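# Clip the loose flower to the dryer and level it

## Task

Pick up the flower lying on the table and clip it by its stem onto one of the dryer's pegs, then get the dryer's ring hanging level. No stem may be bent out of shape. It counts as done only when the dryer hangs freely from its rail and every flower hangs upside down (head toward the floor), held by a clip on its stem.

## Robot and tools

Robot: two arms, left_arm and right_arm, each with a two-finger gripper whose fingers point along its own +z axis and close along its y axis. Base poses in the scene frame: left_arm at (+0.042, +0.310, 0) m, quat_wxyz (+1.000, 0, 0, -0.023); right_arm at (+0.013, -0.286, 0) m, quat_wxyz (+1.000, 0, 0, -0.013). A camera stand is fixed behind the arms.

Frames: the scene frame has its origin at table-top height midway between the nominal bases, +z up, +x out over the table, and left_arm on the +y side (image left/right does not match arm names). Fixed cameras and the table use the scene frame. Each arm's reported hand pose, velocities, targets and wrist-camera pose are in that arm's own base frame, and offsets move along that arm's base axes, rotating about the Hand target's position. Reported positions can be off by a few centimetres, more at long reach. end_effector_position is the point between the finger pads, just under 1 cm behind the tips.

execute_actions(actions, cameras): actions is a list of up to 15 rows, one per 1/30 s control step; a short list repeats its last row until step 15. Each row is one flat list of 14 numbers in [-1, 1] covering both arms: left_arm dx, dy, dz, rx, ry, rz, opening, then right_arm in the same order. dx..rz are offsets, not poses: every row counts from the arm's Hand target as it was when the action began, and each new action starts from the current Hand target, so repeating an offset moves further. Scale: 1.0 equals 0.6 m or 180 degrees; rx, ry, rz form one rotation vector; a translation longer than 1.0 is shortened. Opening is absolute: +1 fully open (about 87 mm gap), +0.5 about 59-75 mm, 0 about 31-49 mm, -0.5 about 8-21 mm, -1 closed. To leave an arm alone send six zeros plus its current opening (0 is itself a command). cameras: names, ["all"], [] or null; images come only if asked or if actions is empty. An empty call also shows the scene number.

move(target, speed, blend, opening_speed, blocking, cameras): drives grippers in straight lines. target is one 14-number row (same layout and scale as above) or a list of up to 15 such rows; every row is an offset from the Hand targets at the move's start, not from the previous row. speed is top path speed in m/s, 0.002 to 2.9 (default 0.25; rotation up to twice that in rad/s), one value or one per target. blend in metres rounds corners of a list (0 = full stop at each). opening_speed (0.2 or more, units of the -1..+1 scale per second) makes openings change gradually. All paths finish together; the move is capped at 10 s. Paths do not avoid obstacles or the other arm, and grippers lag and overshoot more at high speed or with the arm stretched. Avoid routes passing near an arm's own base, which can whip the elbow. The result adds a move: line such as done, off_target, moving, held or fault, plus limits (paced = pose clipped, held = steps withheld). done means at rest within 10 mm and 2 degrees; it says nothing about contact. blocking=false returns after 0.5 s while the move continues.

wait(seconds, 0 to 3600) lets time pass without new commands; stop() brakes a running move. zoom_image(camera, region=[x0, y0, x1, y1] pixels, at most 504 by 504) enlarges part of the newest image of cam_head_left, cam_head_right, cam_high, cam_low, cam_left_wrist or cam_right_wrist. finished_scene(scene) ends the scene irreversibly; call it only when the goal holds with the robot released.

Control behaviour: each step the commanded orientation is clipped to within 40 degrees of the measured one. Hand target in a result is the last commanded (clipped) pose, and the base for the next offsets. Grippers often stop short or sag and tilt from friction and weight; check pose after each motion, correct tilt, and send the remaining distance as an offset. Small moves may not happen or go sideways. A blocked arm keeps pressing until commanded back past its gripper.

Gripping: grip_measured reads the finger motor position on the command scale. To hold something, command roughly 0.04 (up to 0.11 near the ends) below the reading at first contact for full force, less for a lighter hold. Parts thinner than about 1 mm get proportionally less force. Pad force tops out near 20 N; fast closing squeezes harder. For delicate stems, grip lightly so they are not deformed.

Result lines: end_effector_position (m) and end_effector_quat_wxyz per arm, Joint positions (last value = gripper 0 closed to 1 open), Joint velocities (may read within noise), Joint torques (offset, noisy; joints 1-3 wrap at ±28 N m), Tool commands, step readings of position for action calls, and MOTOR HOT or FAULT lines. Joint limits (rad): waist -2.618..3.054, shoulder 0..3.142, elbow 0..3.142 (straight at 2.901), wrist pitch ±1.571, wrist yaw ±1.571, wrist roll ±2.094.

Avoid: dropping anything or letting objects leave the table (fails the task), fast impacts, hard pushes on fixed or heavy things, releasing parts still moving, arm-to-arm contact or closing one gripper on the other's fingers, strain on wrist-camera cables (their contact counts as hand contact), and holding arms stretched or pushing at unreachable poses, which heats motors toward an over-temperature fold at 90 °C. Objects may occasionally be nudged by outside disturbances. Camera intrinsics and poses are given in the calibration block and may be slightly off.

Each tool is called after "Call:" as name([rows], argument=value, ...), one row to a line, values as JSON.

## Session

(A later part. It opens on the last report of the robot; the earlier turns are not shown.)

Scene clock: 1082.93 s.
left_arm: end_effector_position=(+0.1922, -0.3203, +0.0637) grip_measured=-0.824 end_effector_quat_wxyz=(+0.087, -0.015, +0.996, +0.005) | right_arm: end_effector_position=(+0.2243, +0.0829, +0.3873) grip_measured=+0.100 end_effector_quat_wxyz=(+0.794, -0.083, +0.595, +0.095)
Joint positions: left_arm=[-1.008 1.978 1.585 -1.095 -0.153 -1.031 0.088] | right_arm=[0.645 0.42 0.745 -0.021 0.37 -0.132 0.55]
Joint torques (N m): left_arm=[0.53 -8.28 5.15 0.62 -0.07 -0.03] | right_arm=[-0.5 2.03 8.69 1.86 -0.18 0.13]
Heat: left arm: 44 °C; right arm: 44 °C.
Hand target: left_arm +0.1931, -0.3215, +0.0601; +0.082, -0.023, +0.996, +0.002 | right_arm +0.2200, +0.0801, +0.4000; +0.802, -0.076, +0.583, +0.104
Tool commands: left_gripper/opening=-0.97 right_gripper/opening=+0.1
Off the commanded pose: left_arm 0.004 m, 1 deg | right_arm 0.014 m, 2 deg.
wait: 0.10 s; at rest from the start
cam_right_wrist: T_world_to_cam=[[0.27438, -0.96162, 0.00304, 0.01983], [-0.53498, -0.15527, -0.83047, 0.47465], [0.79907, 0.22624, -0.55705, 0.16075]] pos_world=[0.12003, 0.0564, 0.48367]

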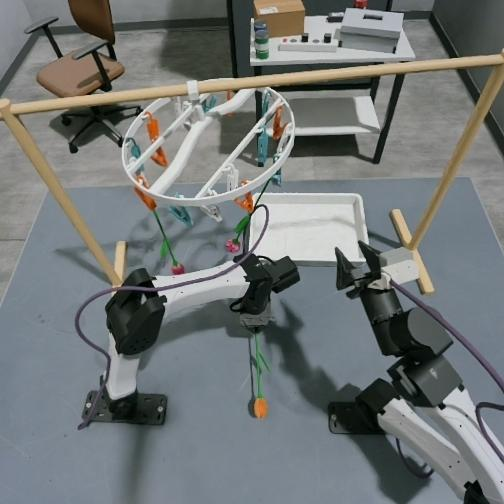

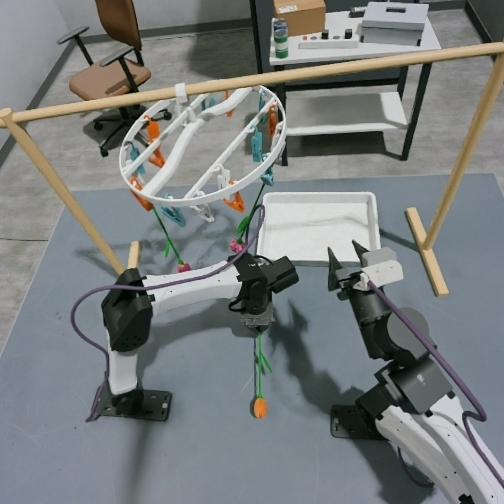

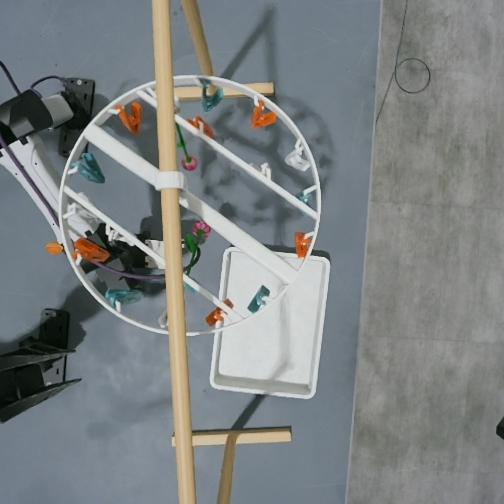

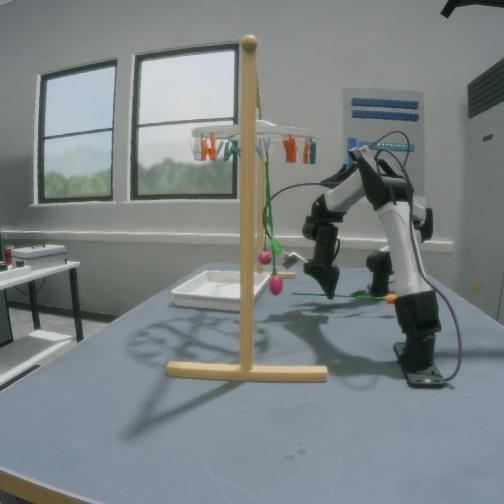

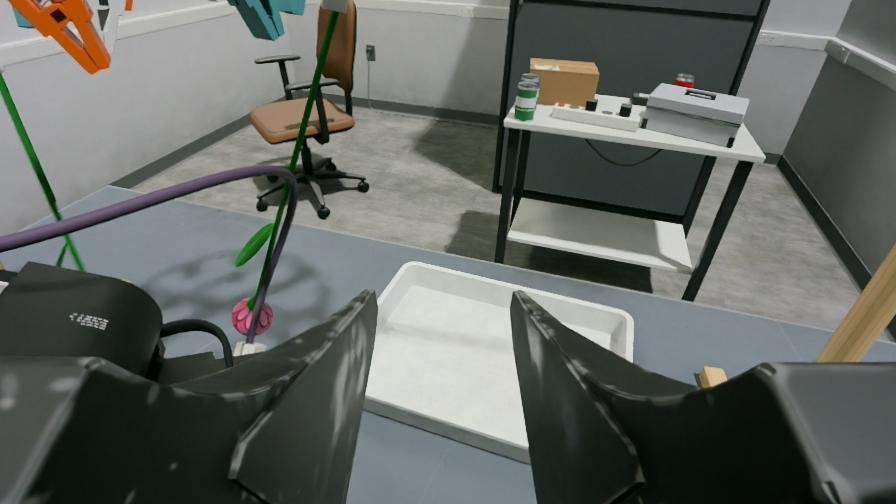

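Call:
zoom_image(camera="cam_low", region=[230, 140, 350, 300])

Call:
zoom_image(camera="cam_right_wrist", region=[220, 130, 340, 250])

Call:
zoom_image(camera="cam_head_left", region=[210, 170, 300, 270])

Scaled by 3.150 from the camera's image (finer frame: 720x720).

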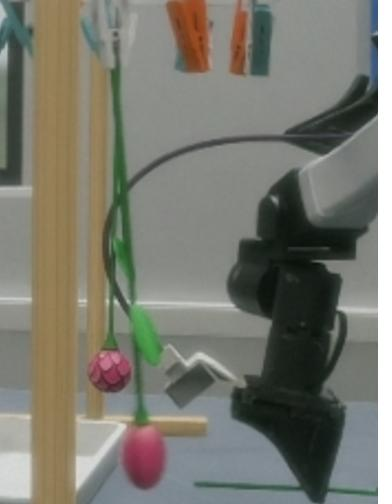

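Scaled by 4.200 from the camera's image (finer frame: 1280x720).

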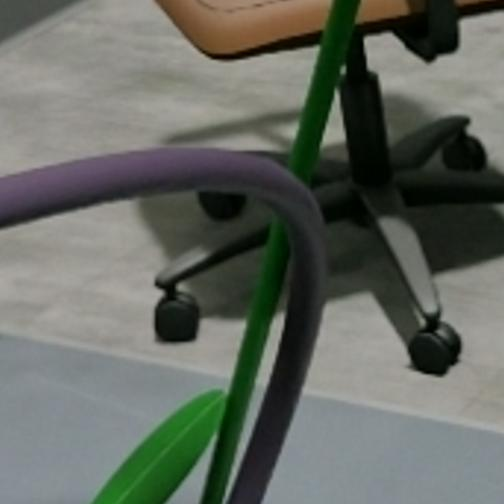

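Scaled by 5.040 from the camera's image (finer frame: 720x720).

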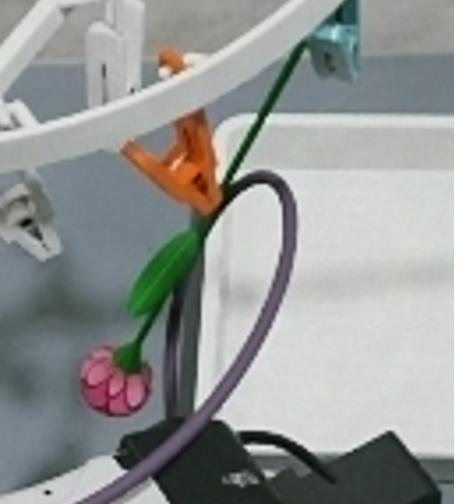

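Call:
move(target=[-0.09, -0.035, 0, 0, 0, 0, -0.97, 0, 0, 0, 0, 0, 0, 0.1], speed=0.05, cameras=["cam_head_left", "cam_low", "cam_high", "cam_right_wrist"])

Scene clock: 1097.43 s.
left_arm: end_effector_position=(+0.1418, -0.3433, +0.0570) grip_measured=-0.824 end_effector_quat_wxyz=(+0.081, -0.018, +0.997, +0.004) | right_arm: end_effector_position=(+0.2243, +0.0829, +0.3873) grip_measured=+0.100 end_effector_quat_wxyz=(+0.794, -0.083, +0.595, +0.095)
Joint positions: left_arm=[-1.149 1.978 1.558 -1.094 -0.153 -1.18 0.088] | right_arm=[0.645 0.42 0.745 -0.021 0.37 -0.132 0.55]
Joint torques (N m): left_arm=[-0.58 -10.09 4.85 0.4 -0.19 -0.07] | right_arm=[-0.53 2.02 8.68 1.86 -0.16 0.13]
Heat: left arm: 43 °C; right arm: 44 °C.
Hand target: left_arm +0.1391, -0.3424, +0.0600; +0.082, -0.023, +0.996, +0.002 | right_arm +0.2200, +0.0801, +0.4000; +0.802, -0.076, +0.583, +0.104
Off the commanded pose: left_arm 0.004 m, 1 deg | right_arm 0.014 m, 2 deg.
move: done
cam_right_wrist: T_world_to_cam=[[0.27438, -0.96162, 0.00304, 0.01983], [-0.53498, -0.15527, -0.83047, 0.47465], [0.79907, 0.22624, -0.55705, 0.16075]] pos_world=[0.12003, 0.0564, 0.48367]
Images, in order (width x height): cam_head_left 504x504, cam_high 504x504, cam_low 504x504, cam_right_wrist 896x504.

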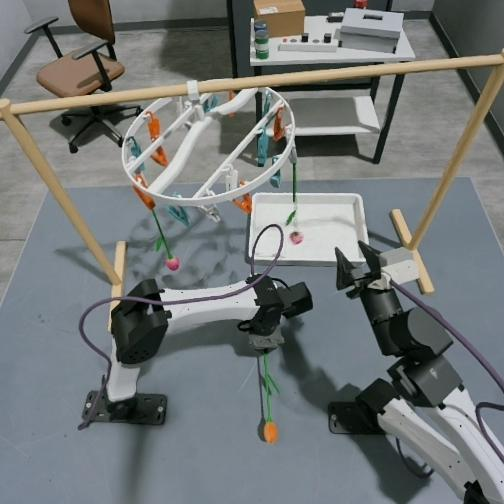

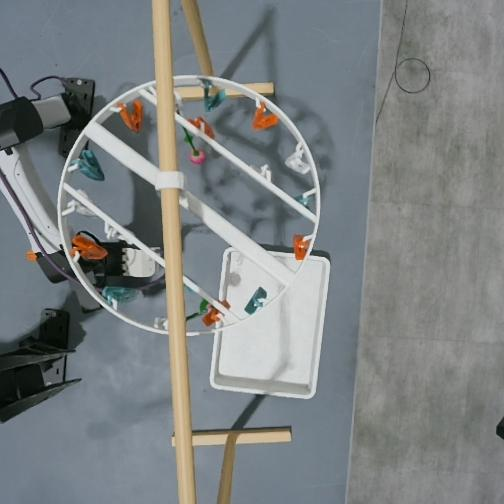

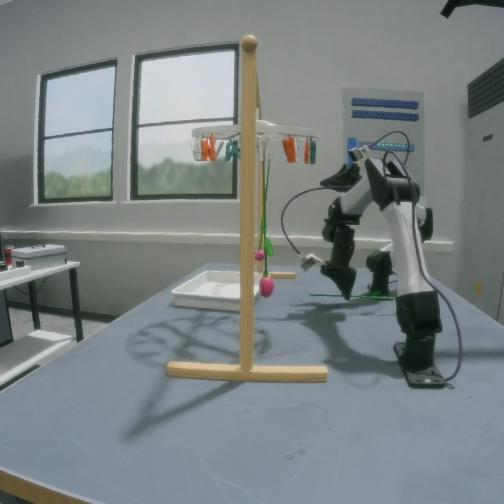

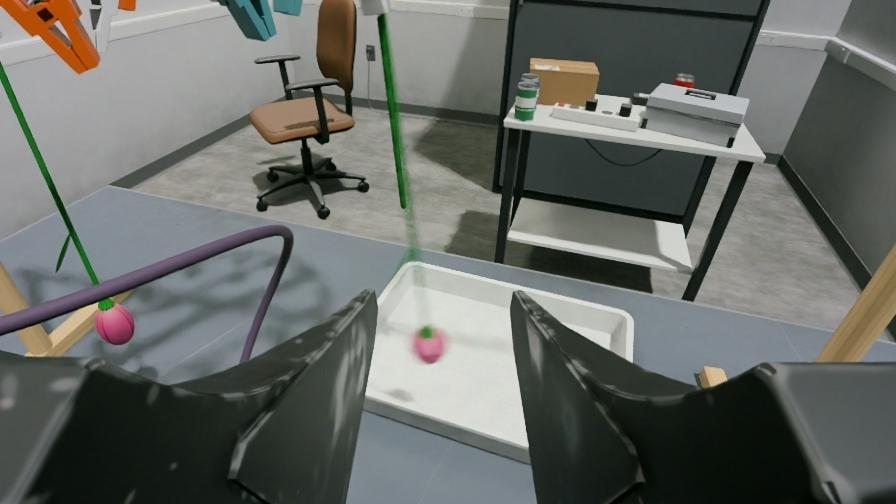

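Call:
move(target=[0, 0, -0.0383, 0, 0, 0, -0.97, 0, 0, 0, 0, 0, 0, 0.1], speed=0.08, cameras=["cam_left_wrist", "cam_low"])

Call:
zoom_image(camera="cam_low", region=[300, 250, 410, 340])

Scene clock: 1100.10 s.
left_arm: end_effector_position=(+0.1406, -0.3405, +0.0405) grip_measured=-0.824 end_effector_quat_wxyz=(+0.082, -0.018, +0.996, +0.003) | right_arm: end_effector_position=(+0.2243, +0.0829, +0.3873) grip_measured=+0.100 end_effector_quat_wxyz=(+0.794, -0.083, +0.595, +0.095)
Joint positions: left_arm=[-1.149 1.978 1.491 -1.025 -0.153 -1.181 0.088] | right_arm=[0.645 0.42 0.745 -0.021 0.37 -0.132 0.55]
Joint torques (N m): left_arm=[-0.57 -8.31 4.83 0.56 -0.19 -0.07] | right_arm=[-0.46 2.04 8.72 1.86 -0.17 0.13]
Heat: left arm: 43 °C; right arm: 44 °C.
Hand target: left_arm +0.1391, -0.3425, +0.0371; +0.082, -0.023, +0.996, +0.002 | right_arm +0.2200, +0.0801, +0.4000; +0.802, -0.076, +0.583, +0.104
Off the commanded pose: left_arm 0.004 m, 1 deg | right_arm 0.014 m, 2 deg.
move: done
cam_left_wrist: T_world_to_cam=[[0.04803, -0.99813, -0.03782, -0.34292], [-0.76392, -0.0611, 0.64241, 0.085], [-0.64352, -0.00196, -0.76543, 0.26935]] pos_world=[0.25473, -0.33655, 0.1386]
Images, in order (width x height): cam_low 504x504, cam_left_wrist 896x504.

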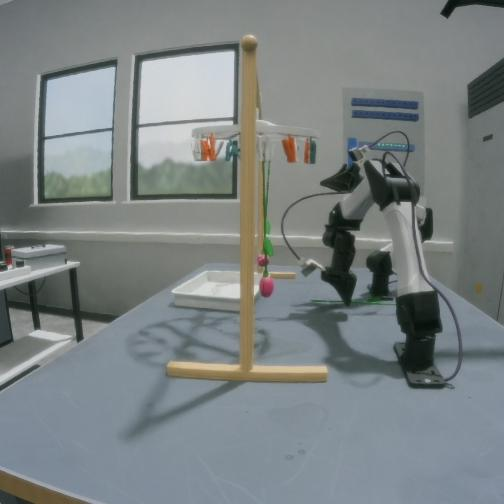

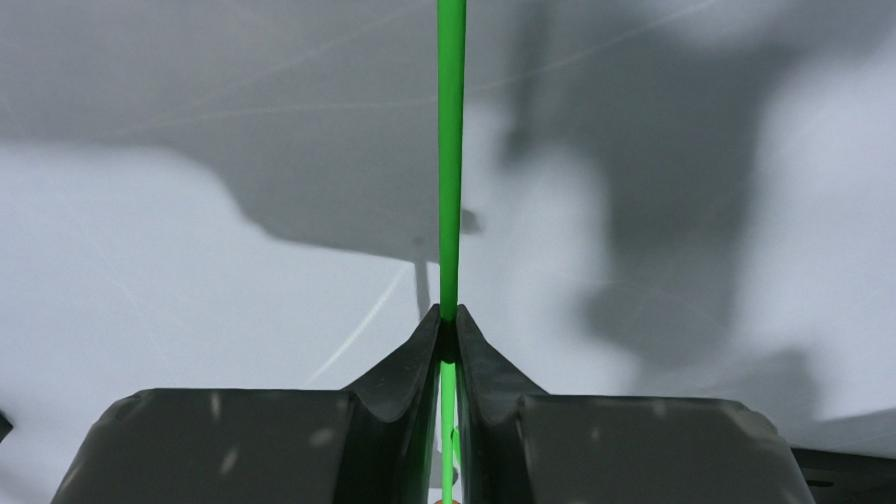

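Scaled by 4.582 from the camera's image (finer frame: 720x720).

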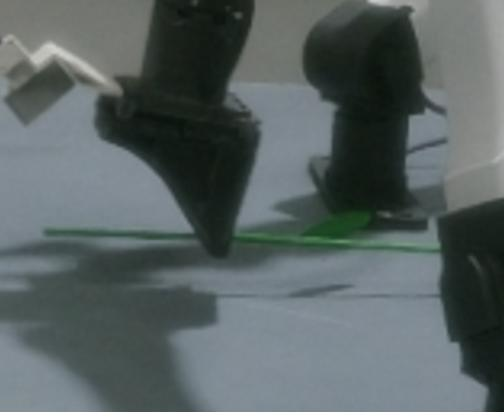

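Call:
move(target=[0, 0, -0.0268, 0, 0, 0, -0.97, 0, 0, 0, 0, 0, 0, 0.1], speed=0.05, cameras=["cam_left_wrist", "cam_low"])

Call:
zoom_image(camera="cam_low", region=[300, 250, 410, 340])

Scene clock: 1103.30 s.
left_arm: end_effector_position=(+0.1408, -0.3411, +0.0271) grip_measured=-0.824 end_effector_quat_wxyz=(+0.083, -0.019, +0.996, +0.000) | right_arm: end_effector_position=(+0.2243, +0.0829, +0.3873) grip_measured=+0.100 end_effector_quat_wxyz=(+0.794, -0.083, +0.595, +0.095)
Joint positions: left_arm=[-1.149 1.987 1.449 -0.967 -0.153 -1.181 0.088] | right_arm=[0.645 0.42 0.745 -0.021 0.37 -0.132 0.55]
Joint torques (N m): left_arm=[-0.58 -7.6 4.81 0.59 -0.2 -0.07] | right_arm=[-0.49 2.09 8.72 1.85 -0.18 0.12]
Heat: left arm: 42 °C; right arm: 44 °C.
Hand target: left_arm +0.1391, -0.3424, +0.0209; +0.082, -0.023, +0.996, +0.002 | right_arm +0.2200, +0.0801, +0.4000; +0.802, -0.076, +0.583, +0.104
Off the commanded pose: left_arm 0.006 m, 1 deg | right_arm 0.014 m, 2 deg.
move: done
cam_left_wrist: T_world_to_cam=[[0.04815, -0.99836, -0.03102, -0.34425], [-0.76582, -0.05684, 0.64053, 0.09551], [-0.64124, -0.00709, -0.7673, 0.25733]] pos_world=[0.25473, -0.33644, 0.12559]
Images, in order (width x height): cam_low 504x504, cam_left_wrist 896x504.

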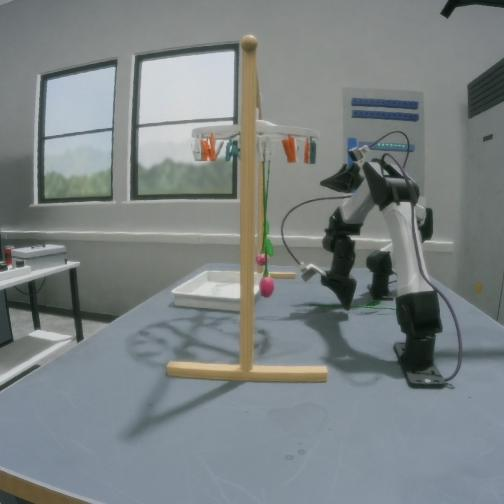

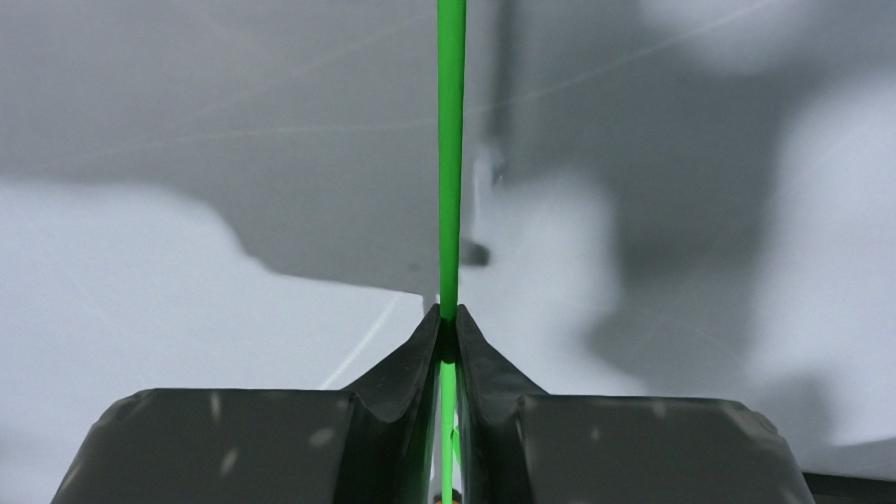

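Scaled by 4.582 from the camera's image (finer frame: 720x720).

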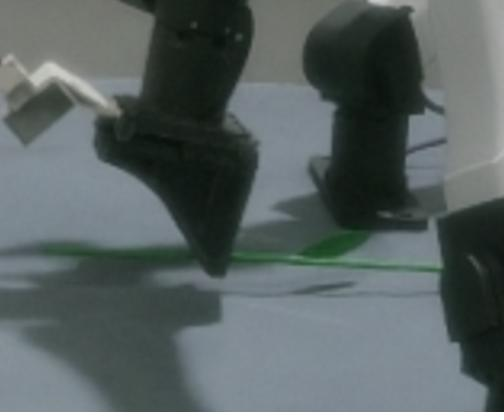

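Call:
move(target=[0, 0, -0.0092, 0, 0, 0, -0.97, 0, 0, 0, 0, 0, 0, 0.1], speed=0.05, cameras=["cam_head_left", "cam_low"])

Call:
zoom_image(camera="cam_low", region=[300, 250, 410, 340])

Call:
zoom_image(camera="cam_head_left", region=[210, 320, 330, 450])

Scene clock: 1105.63 s.
left_arm: end_effector_position=(+0.1409, -0.3413, +0.0222) grip_measured=-0.824 end_effector_quat_wxyz=(+0.083, -0.019, +0.996, -0.001) | right_arm: end_effector_position=(+0.2243, +0.0829, +0.3873) grip_measured=+0.100 end_effector_quat_wxyz=(+0.794, -0.083, +0.595, +0.095)
Joint positions: left_arm=[-1.149 1.993 1.437 -0.948 -0.153 -1.181 0.088] | right_arm=[0.645 0.42 0.745 -0.021 0.37 -0.132 0.55]
Joint torques (N m): left_arm=[-0.58 -7.47 4.72 0.6 -0.19 -0.07] | right_arm=[-0.51 2.06 8.73 1.87 -0.17 0.12]
Heat: left arm: 42 °C; right arm: 44 °C.
Hand target: left_arm +0.1391, -0.3425, +0.0155; +0.082, -0.023, +0.996, +0.002 | right_arm +0.2200, +0.0801, +0.4000; +0.802, -0.076, +0.583, +0.104
Off the commanded pose: left_arm 0.007 m, 1 deg | right_arm 0.014 m, 2 deg.
move: done

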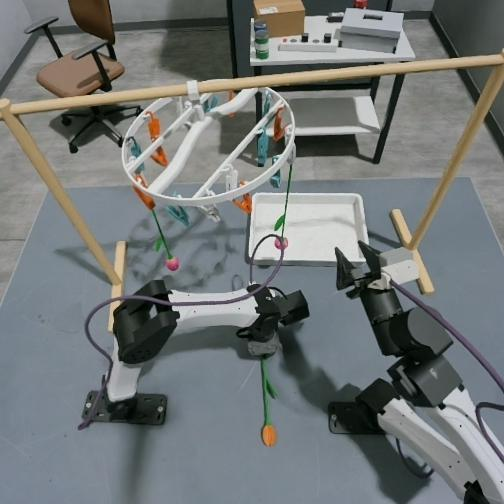

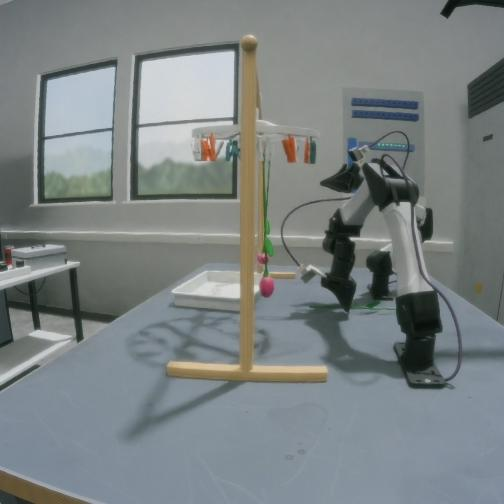

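Scaled by 4.582 from the camera's image (finer frame: 720x720).

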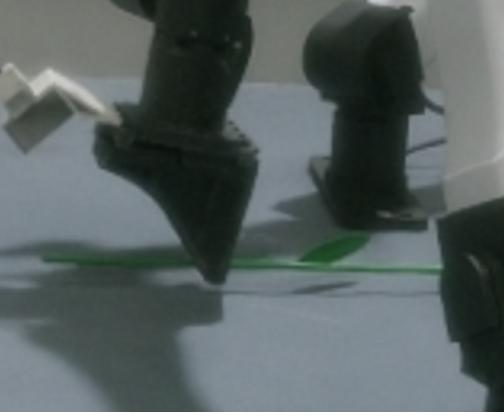

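Scaled by 3.877 from the camera's image (finer frame: 720x720).

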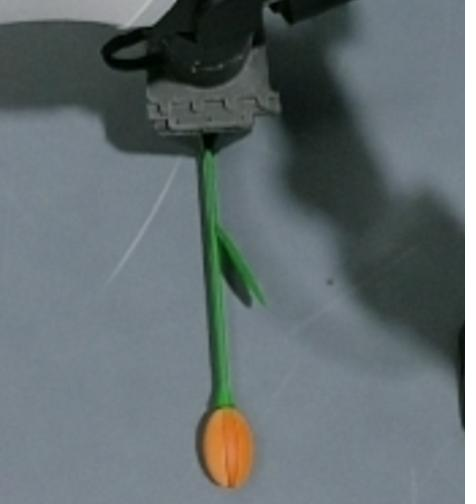

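Call:
move([
  [0, 0, -0.008, 0, 0, 0, -0.97, 0, 0, 0, 0, 0, 0, 0.1],
  [0, 0, -0.0081, 0, 0, 0, -0.3, 0, 0, 0, 0, 0, 0, 0.1],
], speed=0.05, opening_speed=0.7, cameras=["cam_left_wrist", "cam_low", "cam_head_left"])

Call:
zoom_image(camera="cam_low", region=[300, 250, 410, 340])

Scene clock: 1109.20 s.
left_arm: end_effector_position=(+0.1403, -0.3400, +0.0177) grip_measured=-0.300 end_effector_quat_wxyz=(+0.082, -0.019, +0.996, +0.002) | right_arm: end_effector_position=(+0.2243, +0.0829, +0.3873) grip_measured=+0.100 end_effector_quat_wxyz=(+0.794, -0.083, +0.595, +0.095)
Joint positions: left_arm=[-1.149 1.998 1.426 -0.937 -0.153 -1.181 0.35] | right_arm=[0.645 0.42 0.745 -0.021 0.37 -0.132 0.55]
Joint torques (N m): left_arm=[-0.58 -7.42 4.67 0.67 -0.2 -0.06] | right_arm=[-0.54 2.06 8.72 1.86 -0.18 0.13]
Heat: left arm: 42 °C; right arm: 44 °C.
Hand target: left_arm +0.1391, -0.3425, +0.0105; +0.082, -0.023, +0.996, +0.002 | right_arm +0.2200, +0.0801, +0.4000; +0.802, -0.076, +0.583, +0.104
Off the commanded pose: left_arm 0.008 m, 0 deg | right_arm 0.014 m, 2 deg.
move: done
cam_left_wrist: T_world_to_cam=[[0.04851, -0.9982, -0.03525, -0.3434], [-0.76463, -0.05982, 0.64168, 0.1001], [-0.64264, -0.00417, -0.76616, 0.2509]] pos_world=[0.25443, -0.33575, 0.1159]
Images, in order (width x height): cam_head_left 504x504, cam_low 504x504, cam_left_wrist 896x504.

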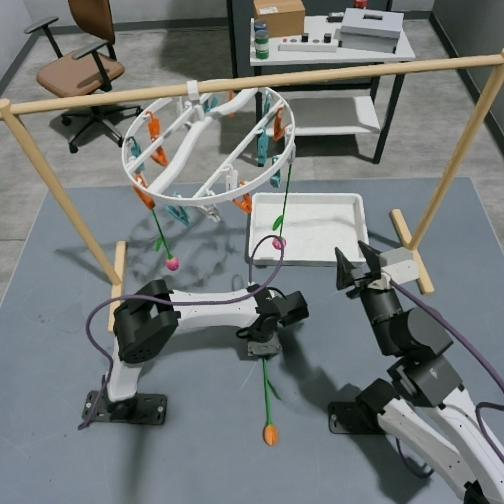

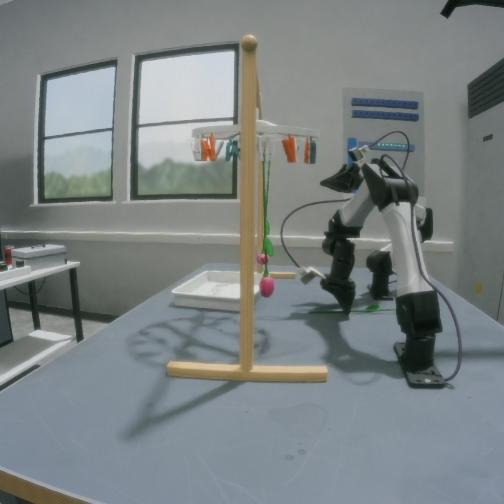

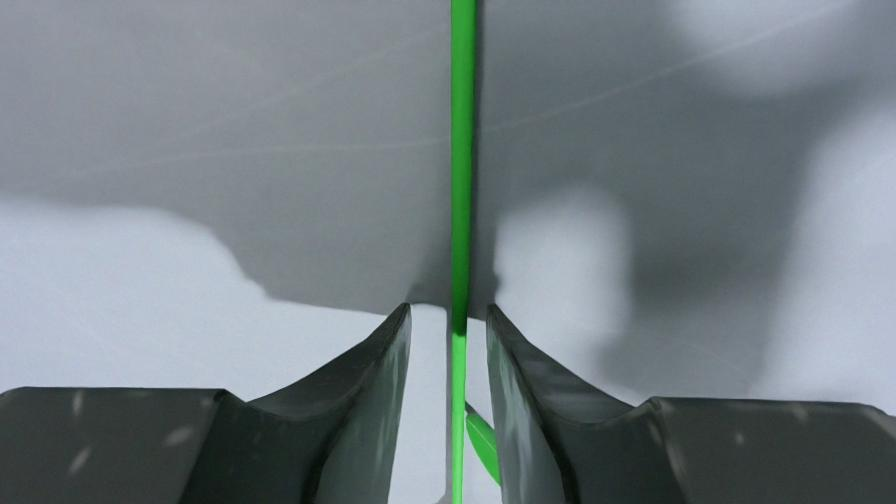

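Scaled by 4.582 from the camera's image (finer frame: 720x720).

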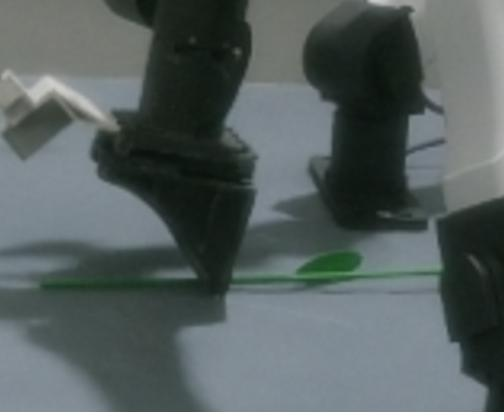

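Call:
move([
  [0, 0, 0.1167, 0, 0, 0, -0.3, 0, 0, 0, 0, 0, 0, 0.1],
  [-0.0818, 0.2042, 0.3158, 0, 0, 0, -0.3, 0.2, 0.0458, 0.125, -0.0039, 0.004, 0.3457, 0.1],
  [-0.0652, 0.2875, 0.5825, -0.0738, -0.4837, -0.1002, -0.3, 0.2, 0.0458, 0.125, -0.0039, 0.004, 0.3457, 0.1],
], speed=[0.15, 0.35, 0.4], blend=[0.02, 0.03, 0], cameras=["cam_right_wrist", "cam_high", "cam_head_left"])

Scene clock: 1126.47 s.
left_arm: end_effector_position=(+0.0998, -0.1706, +0.3560) grip_measured=-0.300 end_effector_quat_wxyz=(+0.675, +0.198, +0.684, -0.195) | right_arm: end_effector_position=(+0.3471, +0.1039, +0.4666) grip_measured=+0.100 end_effector_quat_wxyz=(+0.612, -0.328, +0.511, +0.507)
Joint positions: left_arm=[-2.128 0.911 1.291 -1.568 -1.557 -1.188 0.35] | right_arm=[-0.229 1.619 1.427 1.482 -1.294 1.4 0.55]
Joint torques (N m): left_arm=[0.49 1.33 5.31 0.81 -0.86 0.15] | right_arm=[0.61 -5.09 8.12 1.13 0.5 0.05]
Heat: left arm: 40 °C; right arm: 44 °C.
Hand target: left_arm +0.1000, -0.1699, +0.3600; +0.738, +0.115, +0.652, -0.130 | right_arm +0.3401, +0.1074, +0.4749; +0.629, -0.370, +0.466, +0.501
Off the commanded pose: left_arm 0.004 m, 15 deg | right_arm 0.012 m, 7 deg.
joint read past its limit (left arm) — joint 4 (wrist pitch), lower limit.
joint sent to its limit (left arm) — joint 4 (wrist pitch), lower limit; joint 5 (wrist yaw), lower limit. The joint targets are off in orientation, not in position.
joint sent to its limit (right arm) — joint 4 (wrist pitch), upper limit. The joint targets are off in orientation, not in position.
move: off_target (left_arm, right_arm)
cam_right_wrist: T_world_to_cam=[[0.96007, -0.24674, -0.13189, -0.2432], [-0.24639, -0.52237, -0.81634, 0.5408], [0.13253, 0.81624, -0.56231, 0.27469]] pos_world=[0.33033, -0.00171, 0.56387]
Images, in order (width x height): cam_head_left 504x504, cam_high 504x504, cam_right_wrist 896x504.

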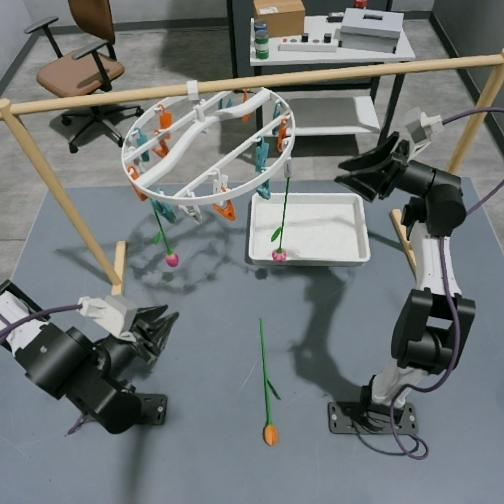

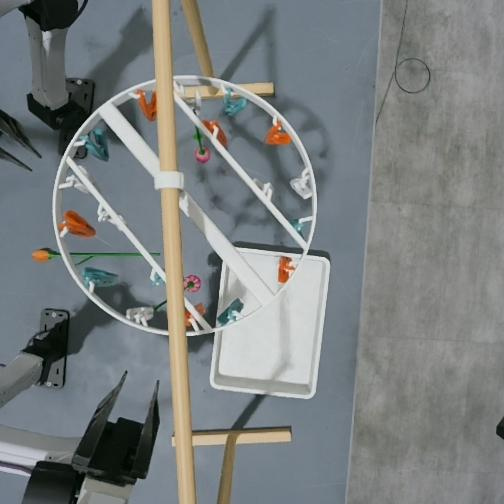

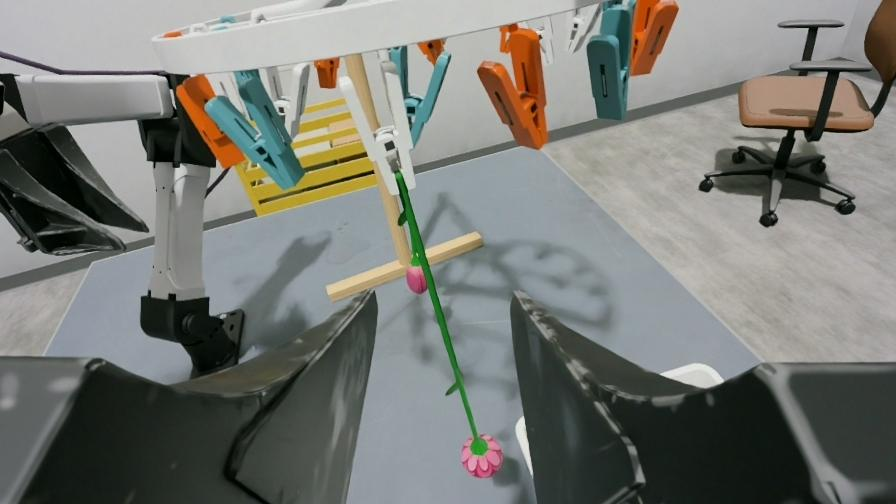

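Call:
move(target=[0, 0, 0, 0, 0, 0, -0.3, -0.2102, 0.1243, 0, 0, 0, -0.1944, 0.1], speed=0.3, cameras=["cam_right_wrist", "cam_high", "cam_head_left"])

Scene clock: 1150.10 s.
left_arm: end_effector_position=(+0.0998, -0.1706, +0.3561) grip_measured=-0.300 end_effector_quat_wxyz=(+0.675, +0.198, +0.683, -0.195) | right_arm: end_effector_position=(+0.2156, +0.1832, +0.4644) grip_measured=+0.100 end_effector_quat_wxyz=(+0.743, -0.215, +0.564, +0.290)
Joint positions: left_arm=[-2.128 0.911 1.291 -1.568 -1.557 -1.187 0.35] | right_arm=[0.646 0.741 1.112 -0.094 -0.086 0.032 0.55]
Joint torques (N m): left_arm=[0.5 1.39 5.33 0.81 -0.87 0.15] | right_arm=[0.65 1.68 8.65 1.92 0.07 -0.08]
Heat: left arm: 40 °C; right arm: 42 °C.
Hand target: left_arm +0.1000, -0.1699, +0.3601; +0.738, +0.115, +0.652, -0.130 | right_arm +0.2139, +0.1821, +0.4748; +0.750, -0.213, +0.555, +0.289
Off the commanded pose: left_arm 0.004 m, 14 deg | right_arm 0.011 m, 1 deg.
joint read past its limit (left arm) — joint 4 (wrist pitch), lower limit.
joint sent to its limit (left arm) — joint 4 (wrist pitch), lower limit; joint 5 (wrist yaw), lower limit. The joint targets are off in orientation, not in position.
move: off_target (right_arm)
cam_right_wrist: T_world_to_cam=[[0.69037, -0.72308, -0.0235, -0.00258], [-0.42014, -0.37426, -0.82669, 0.56325], [0.58896, 0.58059, -0.56217, 0.17075]] pos_world=[0.13786, 0.1098, 0.56156]
Images, in order (width x height): cam_head_left 504x504, cam_high 504x504, cam_right_wrist 896x504.

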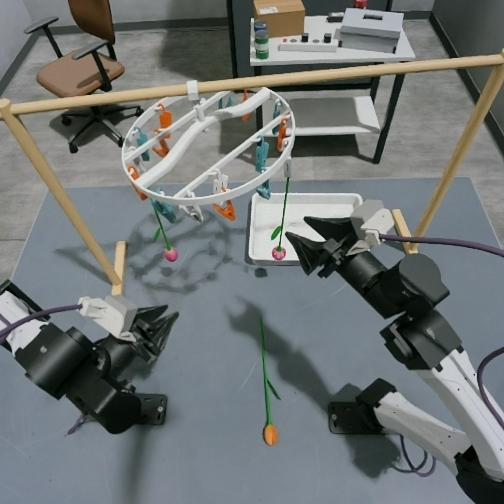

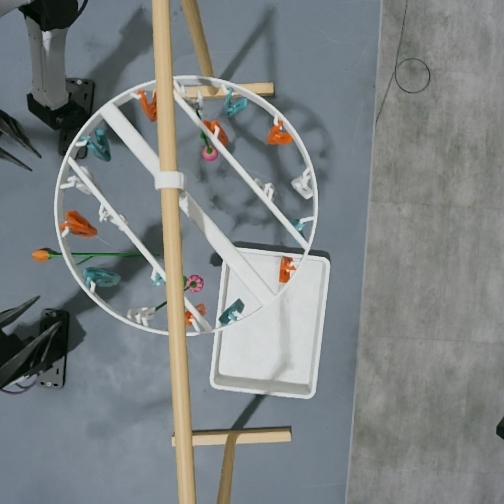

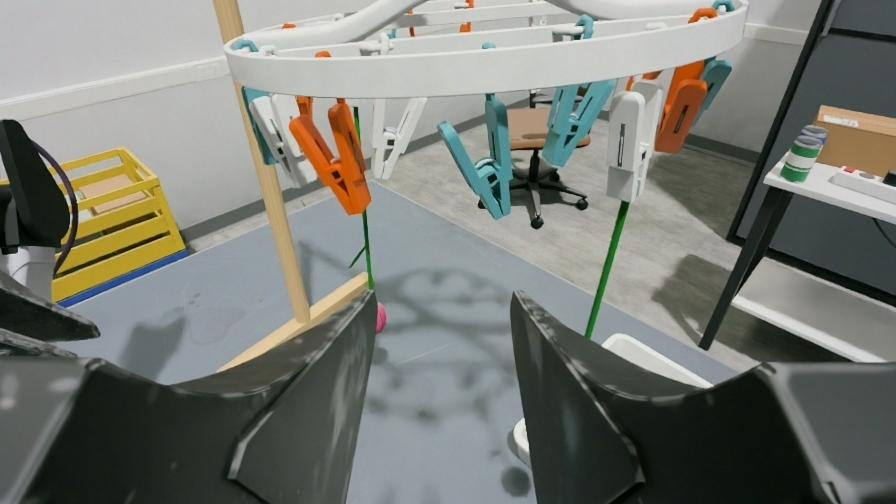

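Call:
move(target=[0, 0, 0, 0, 0, 0, -0.3, 0.1368, 0.0882, 0.0503, 0, 0, 0.0333, 0.1], speed=0.15, cameras=["cam_right_wrist"])

Scene clock: 1154.90 s.
left_arm: end_effector_position=(+0.0998, -0.1706, +0.3561) grip_measured=-0.300 end_effector_quat_wxyz=(+0.675, +0.198, +0.683, -0.195) | right_arm: end_effector_position=(+0.2976, +0.2370, +0.4895) grip_measured=+0.100 end_effector_quat_wxyz=(+0.723, -0.244, +0.560, +0.324)
Joint positions: left_arm=[-2.128 0.911 1.291 -1.568 -1.557 -1.187 0.35] | right_arm=[0.53 1.132 1.356 0.043 -0.292 0.089 0.55]
Joint torques (N m): left_arm=[0.5 1.37 5.33 0.81 -0.87 0.15] | right_arm=[-0.46 -1.89 9.14 2.09 -0.09 0.06]
Heat: left arm: 39 °C; right arm: 43 °C.
Hand target: left_arm +0.1000, -0.1699, +0.3601; +0.738, +0.115, +0.652, -0.130 | right_arm +0.2960, +0.2350, +0.5050; +0.734, -0.242, +0.543, +0.328
Off the commanded pose: left_arm 0.004 m, 14 deg | right_arm 0.016 m, 2 deg.
joint read past its limit (left arm) — joint 4 (wrist pitch), lower limit.
joint sent to its limit (left arm) — joint 4 (wrist pitch), lower limit; joint 5 (wrist yaw), lower limit. The joint targets are off in orientation, not in position.
move: off_target (right_arm)
cam_right_wrist: T_world_to_cam=[[0.75683, -0.65309, -0.02613, -0.05483], [-0.39371, -0.42362, -0.8158, 0.63701], [0.52172, 0.62771, -0.57774, 0.12183]] pos_world=[0.22874, 0.15757, 0.58863]

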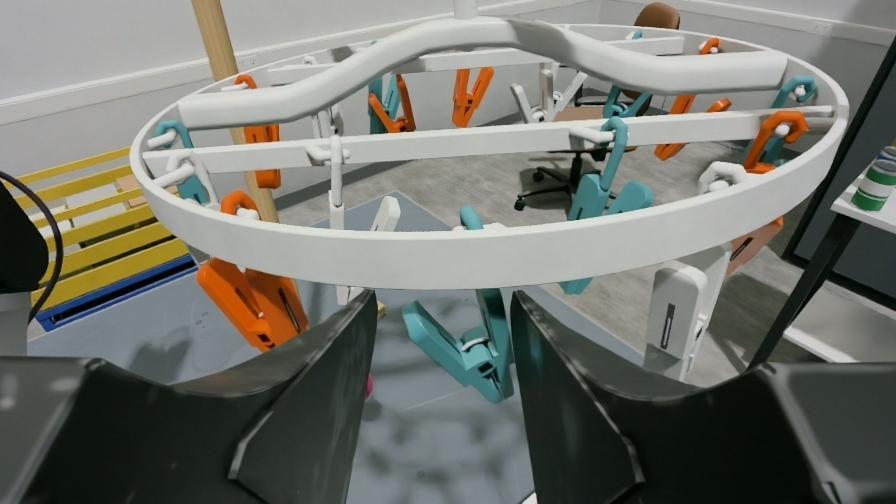

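Call:
move([
  [0, 0, 0, 0, 0, 0, -0.3, 0.0145, 0.0162, 0.01, 0, 0, 0, 0.1],
  [0, 0, 0, 0, 0, 0, -0.3, -0.0153, 0.0487, 0.01, 0, 0, -0.0625, 0.1],
  [0, 0, 0, 0, 0, 0, -0.3, -0.038, 0.0865, 0.01, 0, 0, -0.125, 0.1],
  [0, 0, 0, 0, 0, 0, -0.3, -0.053, 0.128, 0.01, 0, 0, -0.1875, 0.1],
  [0, 0, 0, 0, 0, 0, -0.3, -0.0597, 0.1715, 0.01, 0, 0, -0.2389, 0.1],
  [0, 0, 0, 0, 0, 0, -0.3, -0.2022, 0.159, -0.0333, 0, 0, -0.2389, 0.1],
], speed=[0.1, 0.12, 0.12, 0.12, 0.12, 0.15], blend=[0.005, 0.02, 0.02, 0.02, 0, 0], cameras=["cam_right_wrist", "cam_high", "cam_head_right"])

Scene clock: 1164.63 s.
left_arm: end_effector_position=(+0.0998, -0.1706, +0.3561) grip_measured=-0.300 end_effector_quat_wxyz=(+0.675, +0.198, +0.683, -0.195) | right_arm: end_effector_position=(+0.1767, +0.3310, +0.4814) grip_measured=+0.100 end_effector_quat_wxyz=(+0.803, -0.042, +0.594, +0.023)
Joint positions: left_arm=[-2.128 0.911 1.291 -1.568 -1.557 -1.187 0.35] | right_arm=[1.579 1.656 1.505 1.432 1.261 -1.309 0.55]
Joint torques (N m): left_arm=[0.5 1.39 5.33 0.81 -0.87 0.15] | right_arm=[0.57 -5.16 8.12 0.57 -0.43 -0.05]
Heat: left arm: 39 °C; right arm: 43 °C.
Hand target: left_arm +0.1000, -0.1699, +0.3601; +0.738, +0.115, +0.652, -0.130 | right_arm +0.1746, +0.3305, +0.4850; +0.803, -0.026, +0.594, +0.036
Off the commanded pose: left_arm 0.004 m, 14 deg | right_arm 0.004 m, 2 deg.
joint read past its limit (left arm) — joint 4 (wrist pitch), lower limit.
joint sent to its limit (left arm) — joint 4 (wrist pitch), lower limit; joint 5 (wrist yaw), lower limit. The joint targets are off in orientation, not in position.
move: done
cam_right_wrist: T_world_to_cam=[[0.11165, -0.99344, 0.02482, 0.30004], [-0.5405, -0.08167, -0.83737, 0.54573], [0.8339, 0.08008, -0.54607, 0.23212]] pos_world=[0.0679, 0.32405, 0.57629]
Images, in order (width x height): cam_head_right 504x504, cam_high 504x504, cam_right_wrist 896x504.

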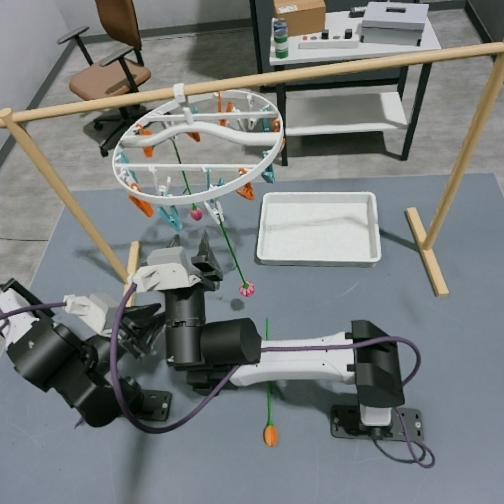

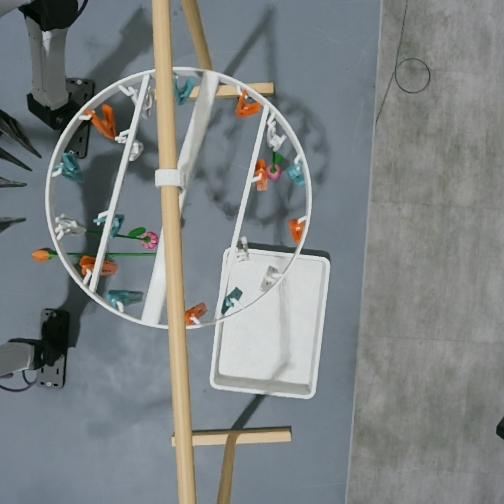

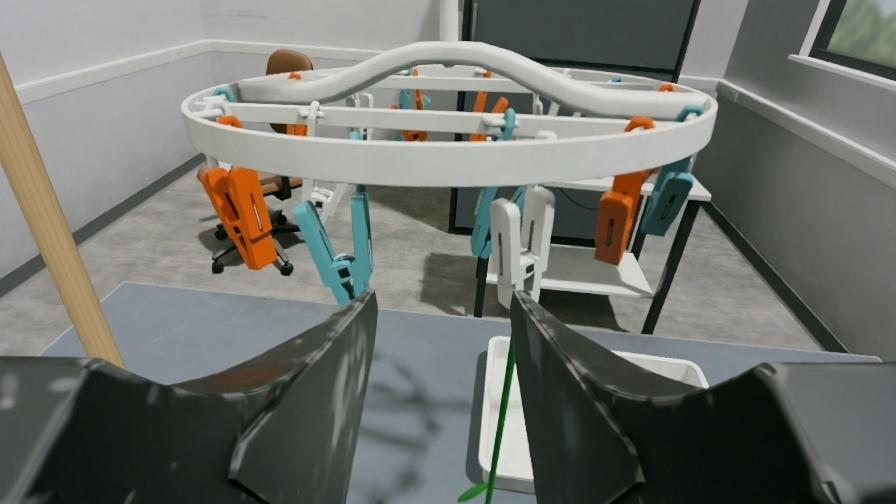

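Call:
move([
  [0, 0, 0, 0, 0, 0, 0.1, -0.091, -0.1508, -0.1417, 0, 0, 0, 0.1],
  [0.0833, -0.0333, 0.0667, 0, 0, -0.1667, 0.1, -0.0743, -0.18, -0.6583, -0.0407, 0.4817, -0.0023, 0.1],
], speed=[0.3, 0.35], blend=[0.03, 0], cameras=["cam_right_wrist", "cam_left_wrist", "cam_high", "cam_head_left"])

Scene clock: 1187.23 s.
left_arm: end_effector_position=(+0.1501, -0.1881, +0.3976) grip_measured=+0.100 end_effector_quat_wxyz=(+0.677, +0.285, +0.606, -0.307) | right_arm: end_effector_position=(+0.1293, +0.2211, +0.0846) grip_measured=+0.100 end_effector_quat_wxyz=(+0.708, -0.114, +0.697, +0.010)
Joint positions: left_arm=[-0.998 0.55 1.005 -0.35 -0.131 0.028 0.55] | right_arm=[1.795 1.733 0.182 1.486 1.618 -0.082 0.55]
Joint torques (N m): left_arm=[0.79 1.68 4.77 2.23 0.15 -0.06] | right_arm=[-0.44 -4.19 2.54 2.29 0.06 0.18]
Heat: left arm: 39 °C; right arm: 42 °C.
Hand target: left_arm +0.1499, -0.1899, +0.4000; +0.679, +0.280, +0.600, -0.317 | right_arm +0.1301, +0.2224, +0.0900; +0.429, -0.076, +0.900, +0.009
Off the commanded pose: left_arm 0.003 m, 1 deg | right_arm 0.006 m, 71 deg; orientation clipped.
joint sent to its limit (right arm) — joint 4 (wrist pitch), upper limit; joint 5 (wrist yaw), upper limit. The joint targets are off in orientation, not in position.
move: off_target (right_arm); blend cut to 0 m at target 1; limits=paced
cam_left_wrist: T_world_to_cam=[[-0.73741, -0.67543, -0.0047, -0.01221], [-0.46179, 0.50922, -0.72625, 0.47834], [0.49293, -0.53337, -0.68741, 0.24759]] pos_world=[0.08984, -0.11977, 0.51753]
cam_right_wrist: T_world_to_cam=[[0.19311, -0.97311, 0.12554, 0.18244], [-0.73579, -0.22827, -0.63758, 0.21967], [0.64909, 0.03075, -0.76009, 0.11669]] pos_world=[0.05066, 0.22409, 0.20585]
Images, in order (width x height): cam_head_left 504x504, cam_high 504x504, cam_left_wrist 896x504, cam_right_wrist 896x504.

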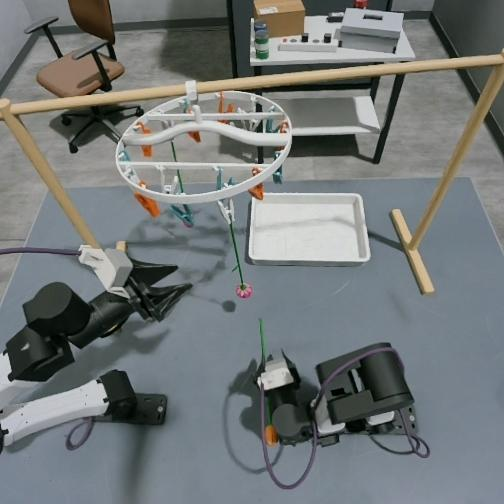

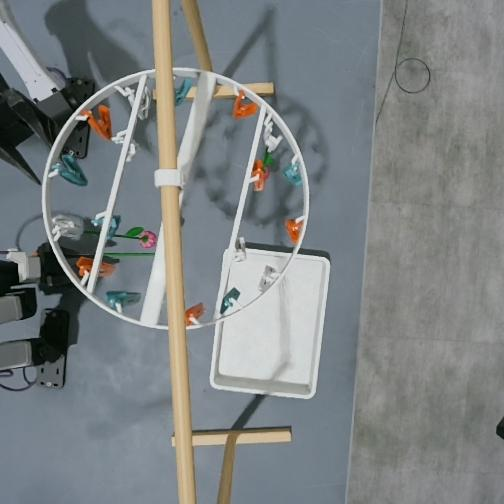

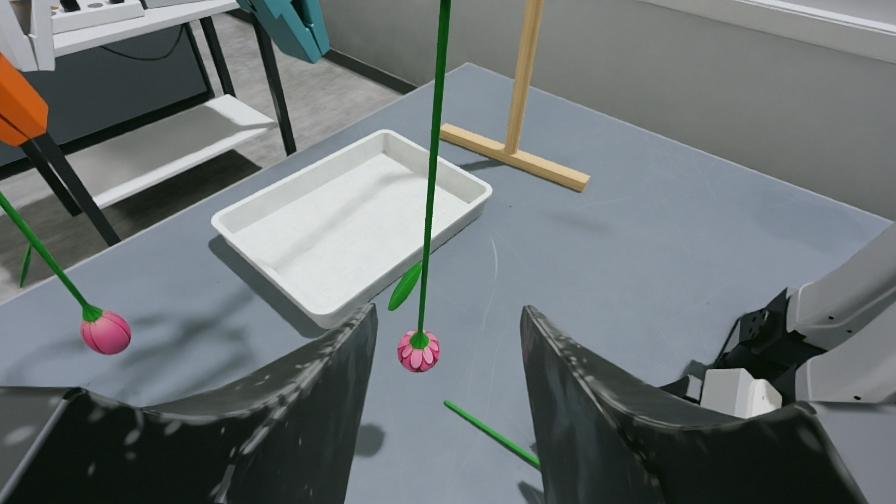

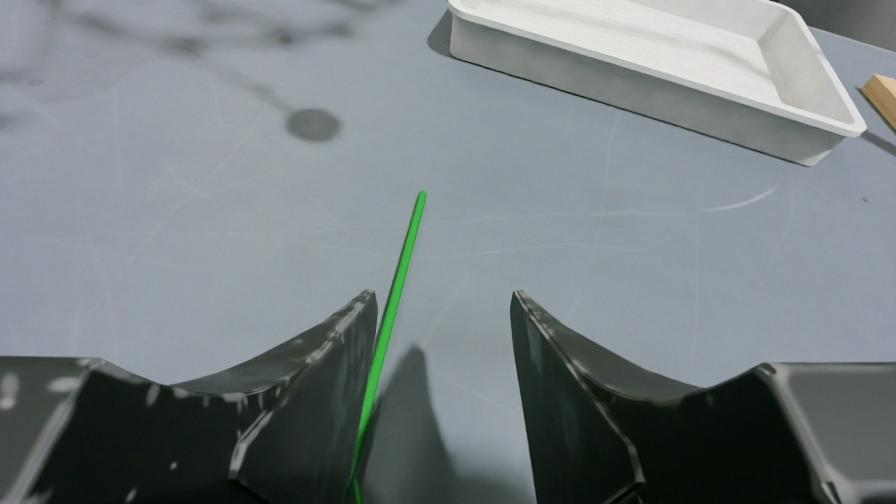

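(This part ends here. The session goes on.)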